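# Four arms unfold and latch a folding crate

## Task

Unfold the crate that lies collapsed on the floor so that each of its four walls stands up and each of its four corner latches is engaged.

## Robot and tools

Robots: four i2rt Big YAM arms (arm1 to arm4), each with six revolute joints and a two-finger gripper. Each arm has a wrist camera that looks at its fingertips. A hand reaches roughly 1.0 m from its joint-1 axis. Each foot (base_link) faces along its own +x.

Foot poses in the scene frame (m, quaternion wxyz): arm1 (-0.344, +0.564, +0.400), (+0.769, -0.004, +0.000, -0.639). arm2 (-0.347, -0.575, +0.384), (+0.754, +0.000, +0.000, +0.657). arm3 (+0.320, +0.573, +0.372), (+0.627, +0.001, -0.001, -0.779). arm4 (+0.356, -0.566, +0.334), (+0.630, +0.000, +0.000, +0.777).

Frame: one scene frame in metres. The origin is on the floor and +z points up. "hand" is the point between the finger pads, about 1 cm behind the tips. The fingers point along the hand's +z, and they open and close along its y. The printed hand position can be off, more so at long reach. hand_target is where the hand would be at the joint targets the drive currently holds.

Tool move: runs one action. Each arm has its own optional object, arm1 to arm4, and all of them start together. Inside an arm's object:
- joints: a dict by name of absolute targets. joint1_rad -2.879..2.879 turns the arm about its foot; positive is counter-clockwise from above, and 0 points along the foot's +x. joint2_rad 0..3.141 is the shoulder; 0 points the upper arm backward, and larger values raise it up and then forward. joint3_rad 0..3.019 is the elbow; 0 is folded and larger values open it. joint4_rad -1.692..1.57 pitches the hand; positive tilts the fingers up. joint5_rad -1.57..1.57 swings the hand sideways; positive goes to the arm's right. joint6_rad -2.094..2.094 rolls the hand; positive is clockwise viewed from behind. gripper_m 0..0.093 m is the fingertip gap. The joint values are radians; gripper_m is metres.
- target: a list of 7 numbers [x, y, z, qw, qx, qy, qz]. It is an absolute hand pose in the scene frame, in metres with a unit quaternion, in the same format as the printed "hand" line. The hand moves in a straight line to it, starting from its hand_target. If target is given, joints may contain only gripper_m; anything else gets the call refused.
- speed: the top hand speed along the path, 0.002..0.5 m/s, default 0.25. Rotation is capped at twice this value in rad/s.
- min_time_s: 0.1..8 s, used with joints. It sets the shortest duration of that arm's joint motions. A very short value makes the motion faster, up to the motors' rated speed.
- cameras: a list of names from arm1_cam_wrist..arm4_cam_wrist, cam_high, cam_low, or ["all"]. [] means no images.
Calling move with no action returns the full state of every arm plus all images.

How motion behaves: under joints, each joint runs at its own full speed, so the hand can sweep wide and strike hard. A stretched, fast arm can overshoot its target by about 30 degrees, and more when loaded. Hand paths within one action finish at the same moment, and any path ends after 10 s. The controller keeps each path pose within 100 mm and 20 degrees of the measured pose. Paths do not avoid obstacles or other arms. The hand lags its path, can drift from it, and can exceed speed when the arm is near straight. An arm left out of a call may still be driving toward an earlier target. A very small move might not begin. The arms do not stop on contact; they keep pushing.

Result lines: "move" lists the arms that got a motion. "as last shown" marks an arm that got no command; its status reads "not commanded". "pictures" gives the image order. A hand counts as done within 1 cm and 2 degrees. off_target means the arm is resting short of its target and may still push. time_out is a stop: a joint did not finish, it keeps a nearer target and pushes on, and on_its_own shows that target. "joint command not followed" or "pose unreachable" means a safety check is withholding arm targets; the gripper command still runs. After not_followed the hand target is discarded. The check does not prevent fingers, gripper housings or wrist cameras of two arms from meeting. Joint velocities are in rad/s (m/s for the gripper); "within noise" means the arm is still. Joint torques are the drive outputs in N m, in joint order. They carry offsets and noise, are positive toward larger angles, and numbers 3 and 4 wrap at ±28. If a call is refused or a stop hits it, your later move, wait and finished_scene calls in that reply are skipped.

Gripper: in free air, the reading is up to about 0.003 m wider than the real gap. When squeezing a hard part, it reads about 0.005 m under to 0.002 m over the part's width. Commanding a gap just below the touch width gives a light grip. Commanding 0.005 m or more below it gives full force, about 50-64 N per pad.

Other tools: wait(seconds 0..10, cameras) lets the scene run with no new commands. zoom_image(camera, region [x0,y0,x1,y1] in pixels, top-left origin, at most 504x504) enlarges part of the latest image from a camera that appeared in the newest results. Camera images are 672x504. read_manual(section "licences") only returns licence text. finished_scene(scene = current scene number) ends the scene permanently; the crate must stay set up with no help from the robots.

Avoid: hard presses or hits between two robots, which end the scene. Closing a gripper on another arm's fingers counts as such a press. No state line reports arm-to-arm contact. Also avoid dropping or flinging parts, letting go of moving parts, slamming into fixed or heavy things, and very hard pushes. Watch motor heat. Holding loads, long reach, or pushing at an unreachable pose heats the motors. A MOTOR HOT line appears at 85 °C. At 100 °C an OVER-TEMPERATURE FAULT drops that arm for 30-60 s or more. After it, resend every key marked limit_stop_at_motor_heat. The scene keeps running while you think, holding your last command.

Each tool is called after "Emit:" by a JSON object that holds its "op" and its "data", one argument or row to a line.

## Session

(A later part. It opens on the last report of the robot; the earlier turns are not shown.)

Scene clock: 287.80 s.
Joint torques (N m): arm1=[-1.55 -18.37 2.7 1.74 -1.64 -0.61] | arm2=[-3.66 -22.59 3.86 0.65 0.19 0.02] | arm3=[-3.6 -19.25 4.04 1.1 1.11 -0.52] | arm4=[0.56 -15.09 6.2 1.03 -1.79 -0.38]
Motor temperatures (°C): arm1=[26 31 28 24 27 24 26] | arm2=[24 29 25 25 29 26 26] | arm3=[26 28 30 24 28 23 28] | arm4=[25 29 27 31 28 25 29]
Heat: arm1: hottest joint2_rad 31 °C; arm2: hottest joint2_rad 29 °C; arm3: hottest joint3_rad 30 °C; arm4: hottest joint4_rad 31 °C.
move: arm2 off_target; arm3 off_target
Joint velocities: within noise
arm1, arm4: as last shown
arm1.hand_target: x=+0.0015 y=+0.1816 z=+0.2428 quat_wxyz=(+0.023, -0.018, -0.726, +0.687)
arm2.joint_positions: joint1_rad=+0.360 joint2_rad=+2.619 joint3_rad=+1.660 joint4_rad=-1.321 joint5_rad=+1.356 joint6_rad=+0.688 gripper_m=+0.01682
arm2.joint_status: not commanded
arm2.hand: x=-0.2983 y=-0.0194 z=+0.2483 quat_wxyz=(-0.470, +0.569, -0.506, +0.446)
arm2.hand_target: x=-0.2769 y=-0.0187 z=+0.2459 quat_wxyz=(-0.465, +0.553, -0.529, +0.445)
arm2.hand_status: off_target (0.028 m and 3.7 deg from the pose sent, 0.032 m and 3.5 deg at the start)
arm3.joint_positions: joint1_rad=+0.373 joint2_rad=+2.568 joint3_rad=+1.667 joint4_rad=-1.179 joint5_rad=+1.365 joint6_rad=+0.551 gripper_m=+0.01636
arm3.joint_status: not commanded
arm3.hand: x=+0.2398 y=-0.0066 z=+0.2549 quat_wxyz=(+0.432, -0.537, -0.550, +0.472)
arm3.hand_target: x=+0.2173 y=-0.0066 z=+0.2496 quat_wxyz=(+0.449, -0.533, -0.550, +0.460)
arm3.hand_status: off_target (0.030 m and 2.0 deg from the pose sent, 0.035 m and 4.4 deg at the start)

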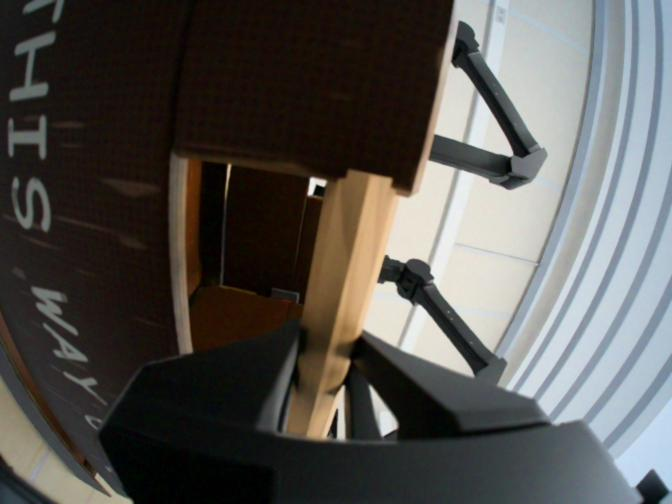

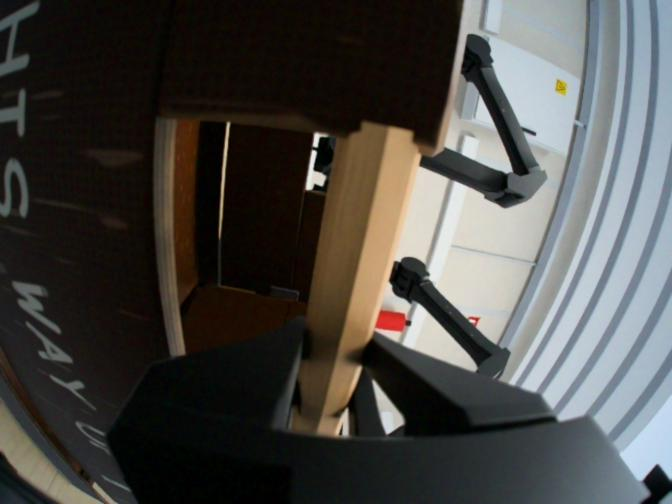

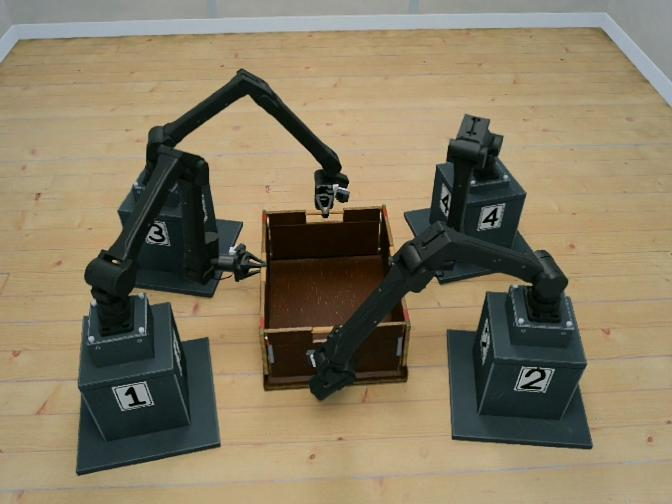

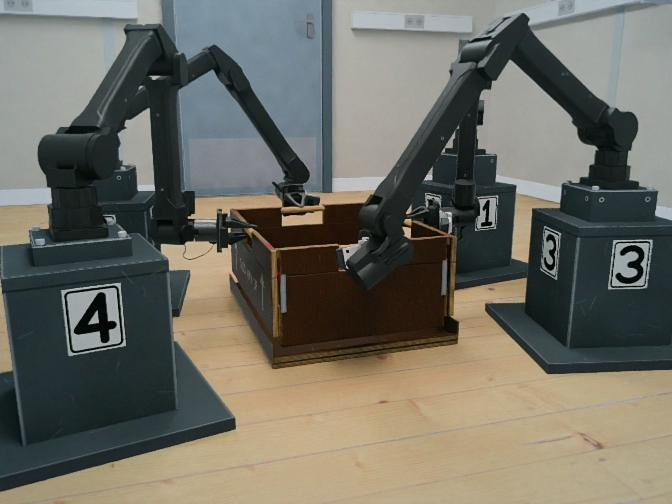

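Emit:
{"op": "move", "data": {
  "arm1": {"target": [0.003, 0.205, 0.243, -0.0182, 0.0188, 0.7191, -0.6945], "speed": 0.1, "joints": {"gripper_m": 0.06}},
  "arm4": {"target": [-0.037, -0.207, 0.240, -0.6945, 0.7191, -0.0188, 0.0182], "speed": 0.1, "joints": {"gripper_m": 0.06}}
}}

Emit:
{"op": "move", "data": {
  "arm1": {"target": [0.003, 0.29, 0.29, -0.0131, 0.0227, 0.8657, -0.4998], "speed": 0.2},
  "arm4": {"target": [-0.037, -0.29, 0.29, -0.4998, 0.8657, -0.0227, 0.0131], "speed": 0.2},
  "cameras": ["arm1_cam_wrist", "arm4_cam_wrist", "cam_high", "cam_low"]
}}

Scene clock: 298.80 s.
Joint torques (N m): arm1=[0.26 -18.78 -0.62 1.73 0.27 0.09] | arm2=[-3.66 -22.53 3.88 0.65 0.19 0.03] | arm3=[-3.78 -18.73 4.14 1.05 1.13 -0.53] | arm4=[2.14 -15.56 1.33 2.09 0.03 -0.02]
Motor temperatures (°C): arm1=[26 31 28 24 28 24 26] | arm2=[24 30 25 25 28 26 26] | arm3=[26 28 30 24 28 23 28] | arm4=[25 29 27 30 29 25 29]
Heat: arm1: hottest joint2_rad 31 °C; arm2: hottest joint2_rad 30 °C; arm3: hottest joint3_rad 30 °C; arm4: hottest joint4_rad 30 °C.
move: arm1 done; arm4 off_target
Joint velocities: within noise
arm1.joint_positions: joint1_rad=+0.904 joint2_rad=+2.668 joint3_rad=+0.945 joint4_rad=+1.574 joint5_rad=+1.139 joint6_rad=-1.423 gripper_m=+0.05997
arm1.joint_status: all done
arm1.hand: x=+0.0043 y=+0.2018 z=+0.2433 quat_wxyz=(+0.017, -0.022, -0.726, +0.687)
arm1.hand_target: x=+0.0050 y=+0.2048 z=+0.2428 quat_wxyz=(+0.020, -0.015, -0.728, +0.686)
arm1.hand_status: done (0.004 m and 1.3 deg from the pose sent, 0.020 m and 3.7 deg at the start; a joint's target at an end of its range on 31 of 33 steps)
arm2: as last shown
arm3.joint_positions: joint1_rad=+0.373 joint2_rad=+2.568 joint3_rad=+1.667 joint4_rad=-1.178 joint5_rad=+1.365 joint6_rad=+0.551 gripper_m=+0.01636
arm3.joint_status: not commanded
arm3.hand: x=+0.2398 y=-0.0068 z=+0.2548 quat_wxyz=(+0.432, -0.537, -0.550, +0.472)
arm3.hand_target: x=+0.2173 y=-0.0068 z=+0.2495 quat_wxyz=(+0.448, -0.534, -0.550, +0.461)
arm3.hand_status: not commanded
arm4.joint_positions: joint1_rad=+0.925 joint2_rad=+2.487 joint3_rad=+0.948 joint4_rad=+1.456 joint5_rad=+1.178 joint6_rad=-1.472 gripper_m=+0.05996
arm4.joint_status: all done
arm4.hand: x=-0.0429 y=-0.2016 z=+0.2479 quat_wxyz=(-0.696, +0.718, -0.025, +0.009)
arm4.hand_target: x=-0.0379 y=-0.2060 z=+0.2402 quat_wxyz=(-0.694, +0.719, -0.014, +0.018)
arm4.hand_status: off_target (0.011 m and 1.3 deg from the pose sent, 0.020 m and 2.5 deg at the start)
pictures: none

Scene clock: 301.17 s.
Joint torques (N m): arm1=[0.44 -16.15 2.73 0.94 0.55 0.27] | arm2=[-3.66 -22.59 3.88 0.65 0.19 0.02] | arm3=[-3.9 -19.19 4.04 1.13 1.1 -0.56] | arm4=[2.49 -13.68 7.15 0.16 0.25 0.38]
Motor temperatures (°C): arm1=[26 31 28 24 28 24 26] | arm2=[24 30 25 25 28 26 26] | arm3=[26 28 30 24 28 24 28] | arm4=[25 29 27 30 29 25 29]
Heat: arm1: hottest joint2_rad 31 °C; arm2: hottest joint2_rad 30 °C; arm3: hottest joint3_rad 30 °C; arm4: hottest joint4_rad 30 °C.
move: arm1 off_target; arm4 off_target
Joint velocities: within noise
arm1.joint_positions: joint1_rad=+1.042 joint2_rad=+2.113 joint3_rad=+0.704 joint4_rad=+0.278 joint5_rad=+0.978 joint6_rad=-0.536 gripper_m=+0.05997
arm1.joint_status: not commanded
arm1.hand: x=-0.0077 y=+0.2891 z=+0.2876 quat_wxyz=(+0.024, -0.018, -0.866, +0.499)
arm1.hand_target: x=+0.0007 y=+0.2901 z=+0.2902 quat_wxyz=(+0.013, -0.023, -0.866, +0.499)
arm1.hand_status: off_target (0.011 m and 1.3 deg from the pose sent, 0.100 m and 26.8 deg at the start)
arm2, arm3: as last shown
arm4.joint_positions: joint1_rad=+1.045 joint2_rad=+1.950 joint3_rad=+0.794 joint4_rad=-0.023 joint5_rad=+0.997 joint6_rad=-0.493 gripper_m=+0.05996
arm4.joint_status: not commanded
arm4.hand: x=-0.0194 y=-0.2883 z=+0.2863 quat_wxyz=(-0.498, +0.866, -0.017, +0.028)
arm4.hand_target: x=-0.0322 y=-0.2869 z=+0.2896 quat_wxyz=(-0.499, +0.866, -0.027, +0.015)
arm4.hand_status: off_target (0.018 m and 1.8 deg from the pose sent, 0.098 m and 28.2 deg at the start)

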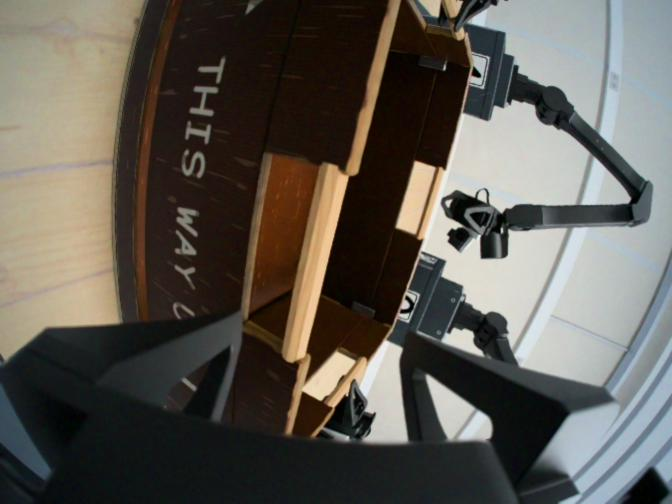

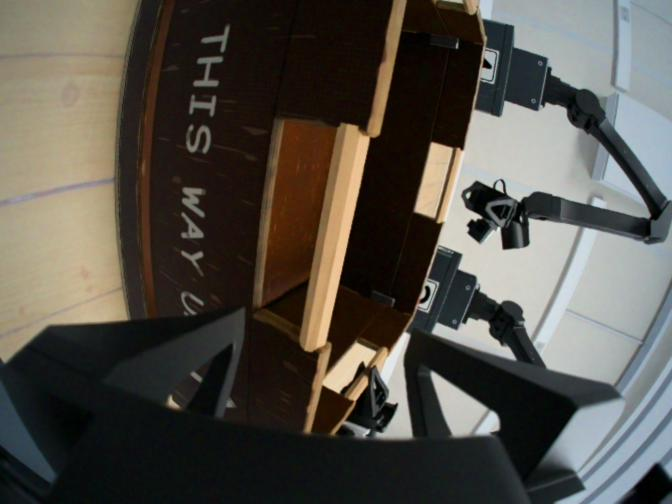

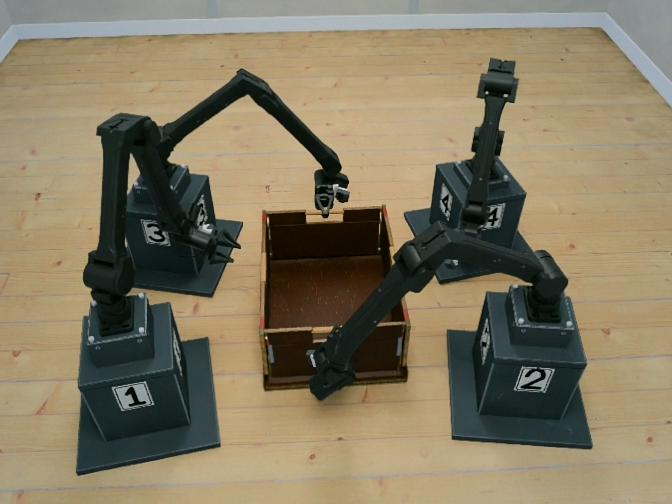

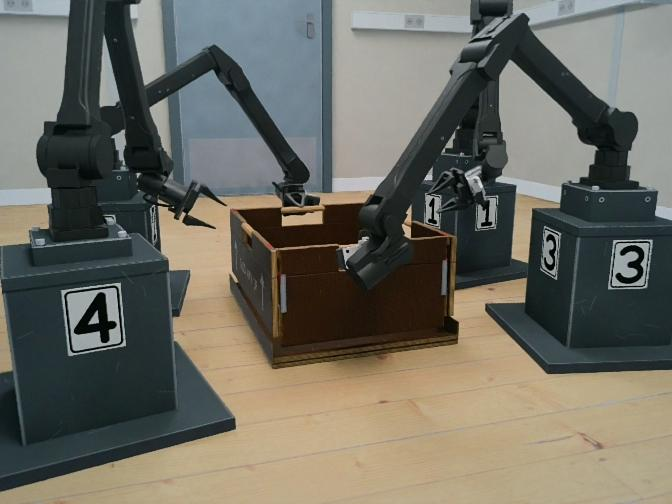

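Emit:
{"op": "zoom_image", "data": {
  "camera": "arm1_cam_wrist",
  "region": [380, 0, 500, 110]
}}

Emit:
{"op": "zoom_image", "data": {
  "camera": "arm1_cam_wrist",
  "region": [260, 240, 430, 430]
}}

Emit:
{"op": "zoom_image", "data": {
  "camera": "arm4_cam_wrist",
  "region": [280, 230, 450, 420]
}}

Emit:
{"op": "zoom_image", "data": {
  "camera": "cam_high",
  "region": [250, 190, 420, 400]
}}

Scaled by 4.200 from the camera's image (finer frame: 960x720).

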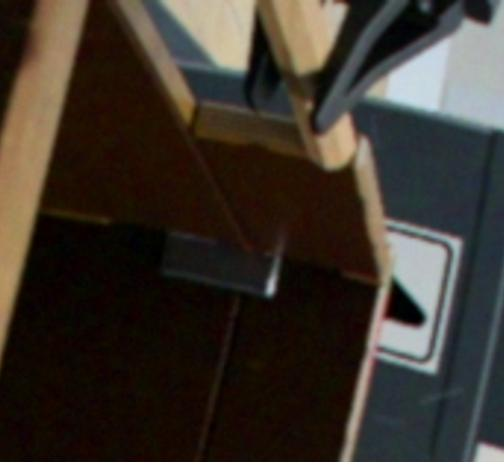

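Scaled by 2.653 from the camera's image (finer frame: 960x720).

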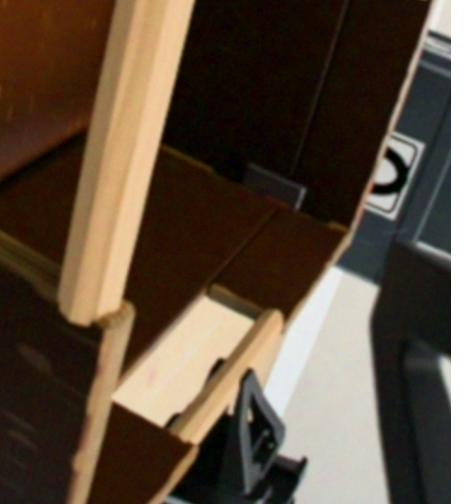

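Scaled by 2.653 from the camera's image (finer frame: 960x720).

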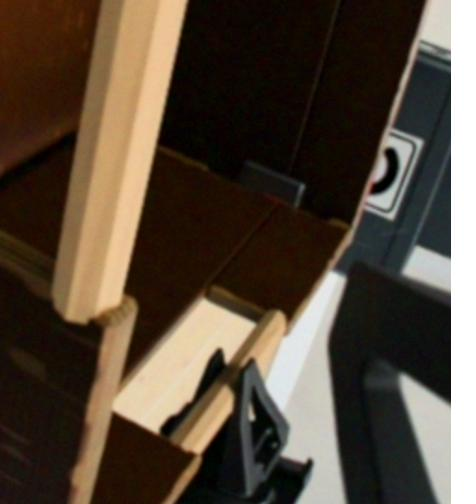

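Scaled by 2.400 from the camera's image (finer frame: 960x720).

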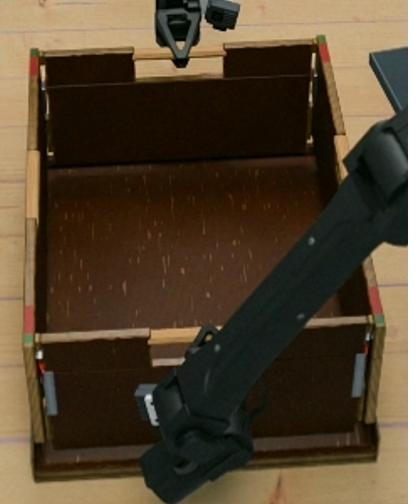

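Emit:
{"op": "move", "data": {
  "arm2": {"target": [-0.299, -0.019, 0.247, -0.4624, 0.5510, -0.5321, 0.4466], "speed": 0.1, "joints": {"gripper_m": 0.06}},
  "arm3": {"target": [0.239, -0.008, 0.251, -0.4466, 0.5321, 0.5510, -0.4624], "speed": 0.1, "joints": {"gripper_m": 0.06}}
}}

Emit:
{"op": "move", "data": {
  "arm2": {"target": [-0.375, -0.025, 0.265, -0.4228, 0.5819, -0.5620, 0.4083], "speed": 0.15},
  "arm3": {"target": [0.315, -0.002, 0.267, -0.4083, 0.5620, 0.5819, -0.4228], "speed": 0.15},
  "cameras": ["arm1_cam_wrist", "arm2_cam_wrist", "arm3_cam_wrist", "arm4_cam_wrist", "cam_high", "cam_low"]
}}

Scene clock: 308.60 s.
Joint torques (N m): arm1=[0.97 -16.26 2.61 0.99 0.49 0.27] | arm2=[0.09 -21.54 5.55 -1.1 0.34 0.18] | arm3=[0.03 -17.55 6.22 -1.22 0.46 0.26] | arm4=[2.14 -13.74 7.15 0.18 0.25 0.38]
Motor temperatures (°C): arm1=[26 31 28 24 27 24 26] | arm2=[24 30 25 25 28 26 26] | arm3=[26 28 30 24 28 24 28] | arm4=[25 29 28 30 28 25 28]
Heat: arm1: hottest joint2_rad 31 °C; arm2: hottest joint2_rad 30 °C; arm3: hottest joint3_rad 30 °C; arm4: hottest joint4_rad 30 °C.
move: arm2 done; arm3 off_target
Joint velocities: within noise
arm1, arm4: as last shown
arm2.joint_positions: joint1_rad=+0.353 joint2_rad=+2.636 joint3_rad=+1.694 joint4_rad=-1.426 joint5_rad=+1.310 joint6_rad=+0.810 gripper_m=+0.05990
arm2.joint_status: all done
arm2.hand: x=-0.2947 y=-0.0253 z=+0.2471 quat_wxyz=(-0.459, +0.551, -0.534, +0.447)
arm2.hand_target: x=-0.2986 y=-0.0198 z=+0.2453 quat_wxyz=(-0.461, +0.550, -0.537, +0.444)
arm2.hand_status: done (0.008 m and 0.5 deg from the pose sent, 0.002 m and 3.7 deg at the start)
arm3.joint_positions: joint1_rad=+0.353 joint2_rad=+2.568 joint3_rad=+1.684 joint4_rad=-1.264 joint5_rad=+1.367 joint6_rad=+0.590 gripper_m=+0.05991
arm3.joint_status: all done
arm3.hand: x=+0.2280 y=-0.0038 z=+0.2630 quat_wxyz=(+0.448, -0.535, -0.547, +0.461)
arm3.hand_target: x=+0.2355 y=-0.0073 z=+0.2507 quat_wxyz=(+0.447, -0.533, -0.551, +0.461)
arm3.hand_status: off_target (0.017 m and 0.6 deg from the pose sent, 0.004 m and 2.1 deg at the start)
arm4.hand_target: x=-0.0322 y=-0.2869 z=+0.2896 quat_wxyz=(-0.499, +0.866, -0.026, +0.015)
pictures: none

Scene clock: 309.97 s.
Joint torques (N m): arm1=[0.5 -16.15 2.67 0.9 0.49 0.29] | arm2=[-0.85 -25.11 5.3 -1.21 0.33 -0.04] | arm3=[-1.49 -21.25 6.11 -1.26 0.41 0.26] | arm4=[2.14 -13.74 7.15 0.18 0.25 0.38]
Motor temperatures (°C): arm1=[26 31 28 24 27 24 26] | arm2=[24 30 25 25 28 26 26] | arm3=[26 28 30 24 28 24 28] | arm4=[25 29 28 30 28 25 28]
Heat: arm1: hottest joint2_rad 31 °C; arm2: hottest joint2_rad 30 °C; arm3: hottest joint3_rad 30 °C; arm4: hottest joint4_rad 30 °C.
move: arm2 off_target; arm3 off_target
Joint velocities: within noise
arm1, arm4: as last shown
arm2.joint_positions: joint1_rad=+0.478 joint2_rad=+2.601 joint3_rad=+1.694 joint4_rad=-1.447 joint5_rad=+1.140 joint6_rad=+0.806 gripper_m=+0.05990
arm2.joint_status: not commanded
arm2.hand: x=-0.3694 y=-0.0381 z=+0.2470 quat_wxyz=(-0.421, +0.584, -0.554, +0.419)
arm2.hand_target: x=-0.3698 y=-0.0248 z=+0.2655 quat_wxyz=(-0.423, +0.579, -0.564, +0.410)
arm2.hand_status: off_target (0.023 m and 1.6 deg from the pose sent, 0.082 m and 7.7 deg at the start)
arm3.joint_positions: joint1_rad=+0.491 joint2_rad=+2.558 joint3_rad=+1.699 joint4_rad=-1.374 joint5_rad=+1.187 joint6_rad=+0.659 gripper_m=+0.05991
arm3.joint_status: not commanded
arm3.hand: x=+0.3116 y=+0.0105 z=+0.2553 quat_wxyz=(+0.421, -0.549, -0.590, +0.418)
arm3.hand_target: x=+0.3126 y=-0.0020 z=+0.2675 quat_wxyz=(+0.409, -0.562, -0.581, +0.423)
arm3.hand_status: off_target (0.017 m and 2.3 deg from the pose sent, 0.087 m and 8.1 deg at the start)

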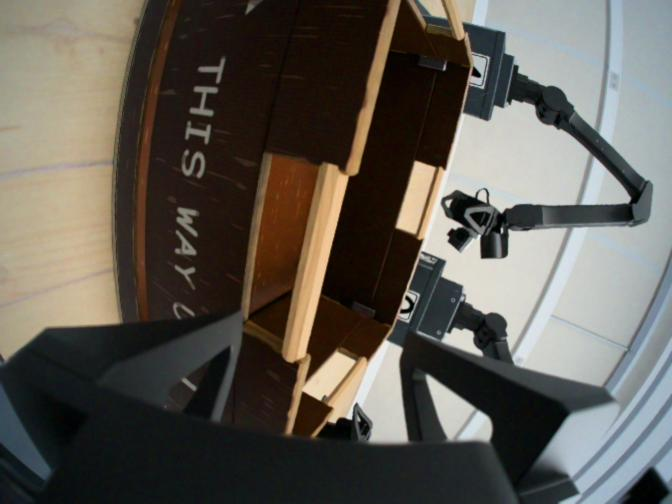

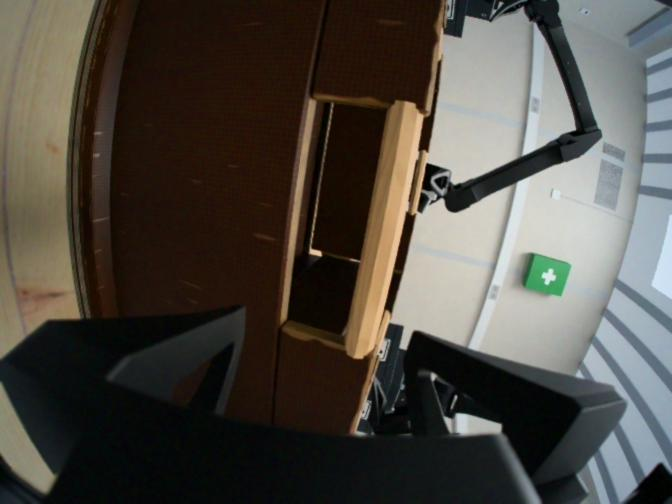

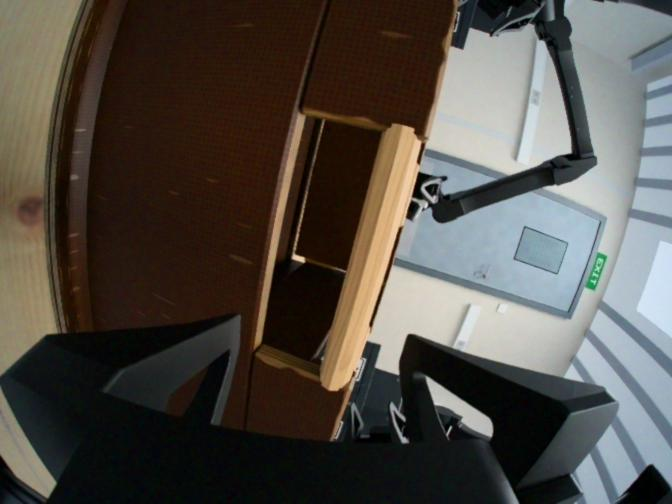

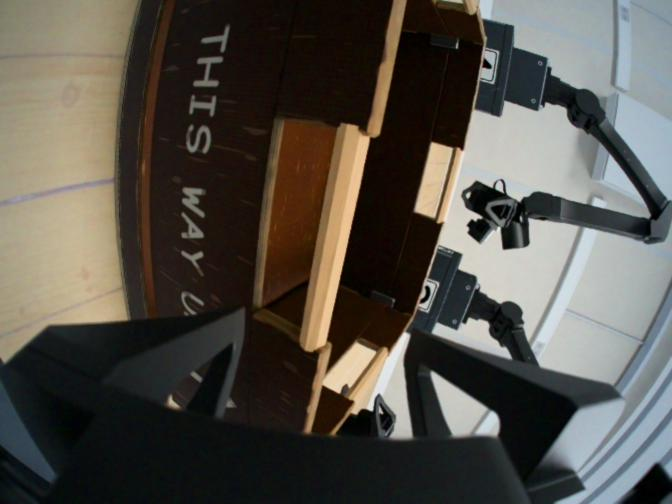

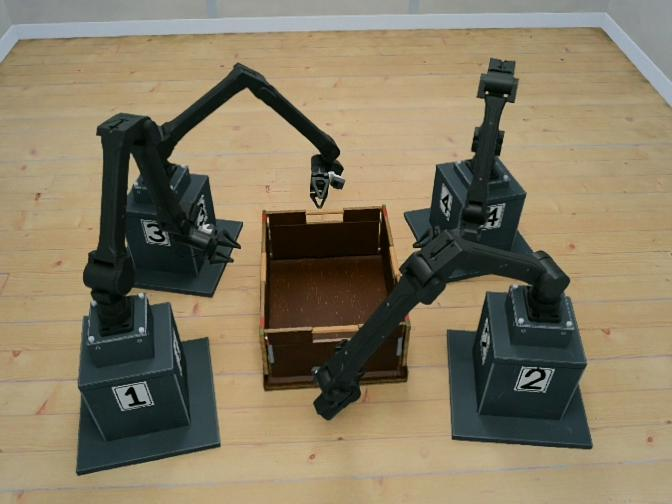

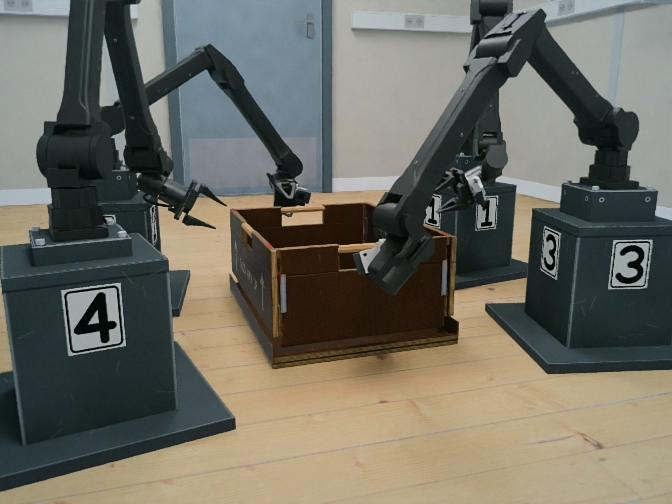

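Emit:
{"op": "zoom_image", "data": {
  "camera": "cam_high",
  "region": [250, 190, 420, 400]
}}

Emit:
{"op": "zoom_image", "data": {
  "camera": "cam_low",
  "region": [215, 190, 475, 380]
}}

Emit:
{"op": "zoom_image", "data": {
  "camera": "arm2_cam_wrist",
  "region": [280, 0, 460, 120]
}}

Scaled by 2.400 from the camera's image (finer frame: 960x720).

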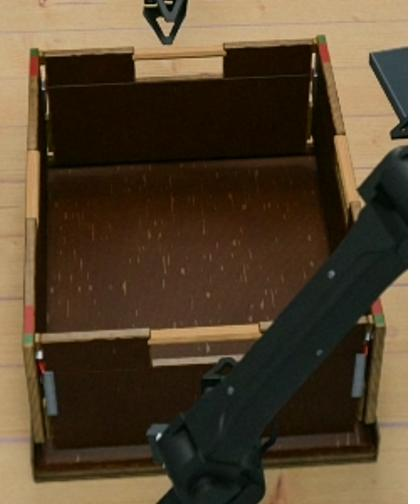

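Scaled by 1.938 from the camera's image (finer frame: 960x720).

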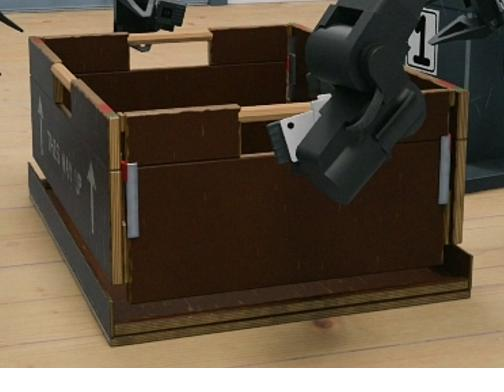

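Scaled by 2.800 from the camera's image (finer frame: 960x720).

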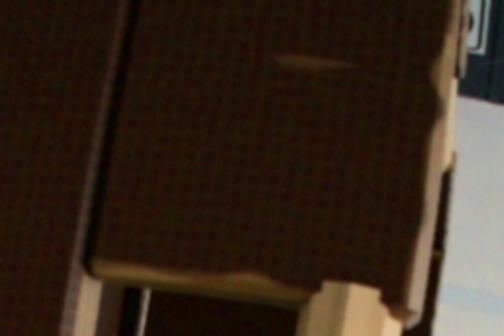

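Emit:
{"op": "finished_scene", "data": {
  "scene": 1
}}

The scene is finished: the task was done.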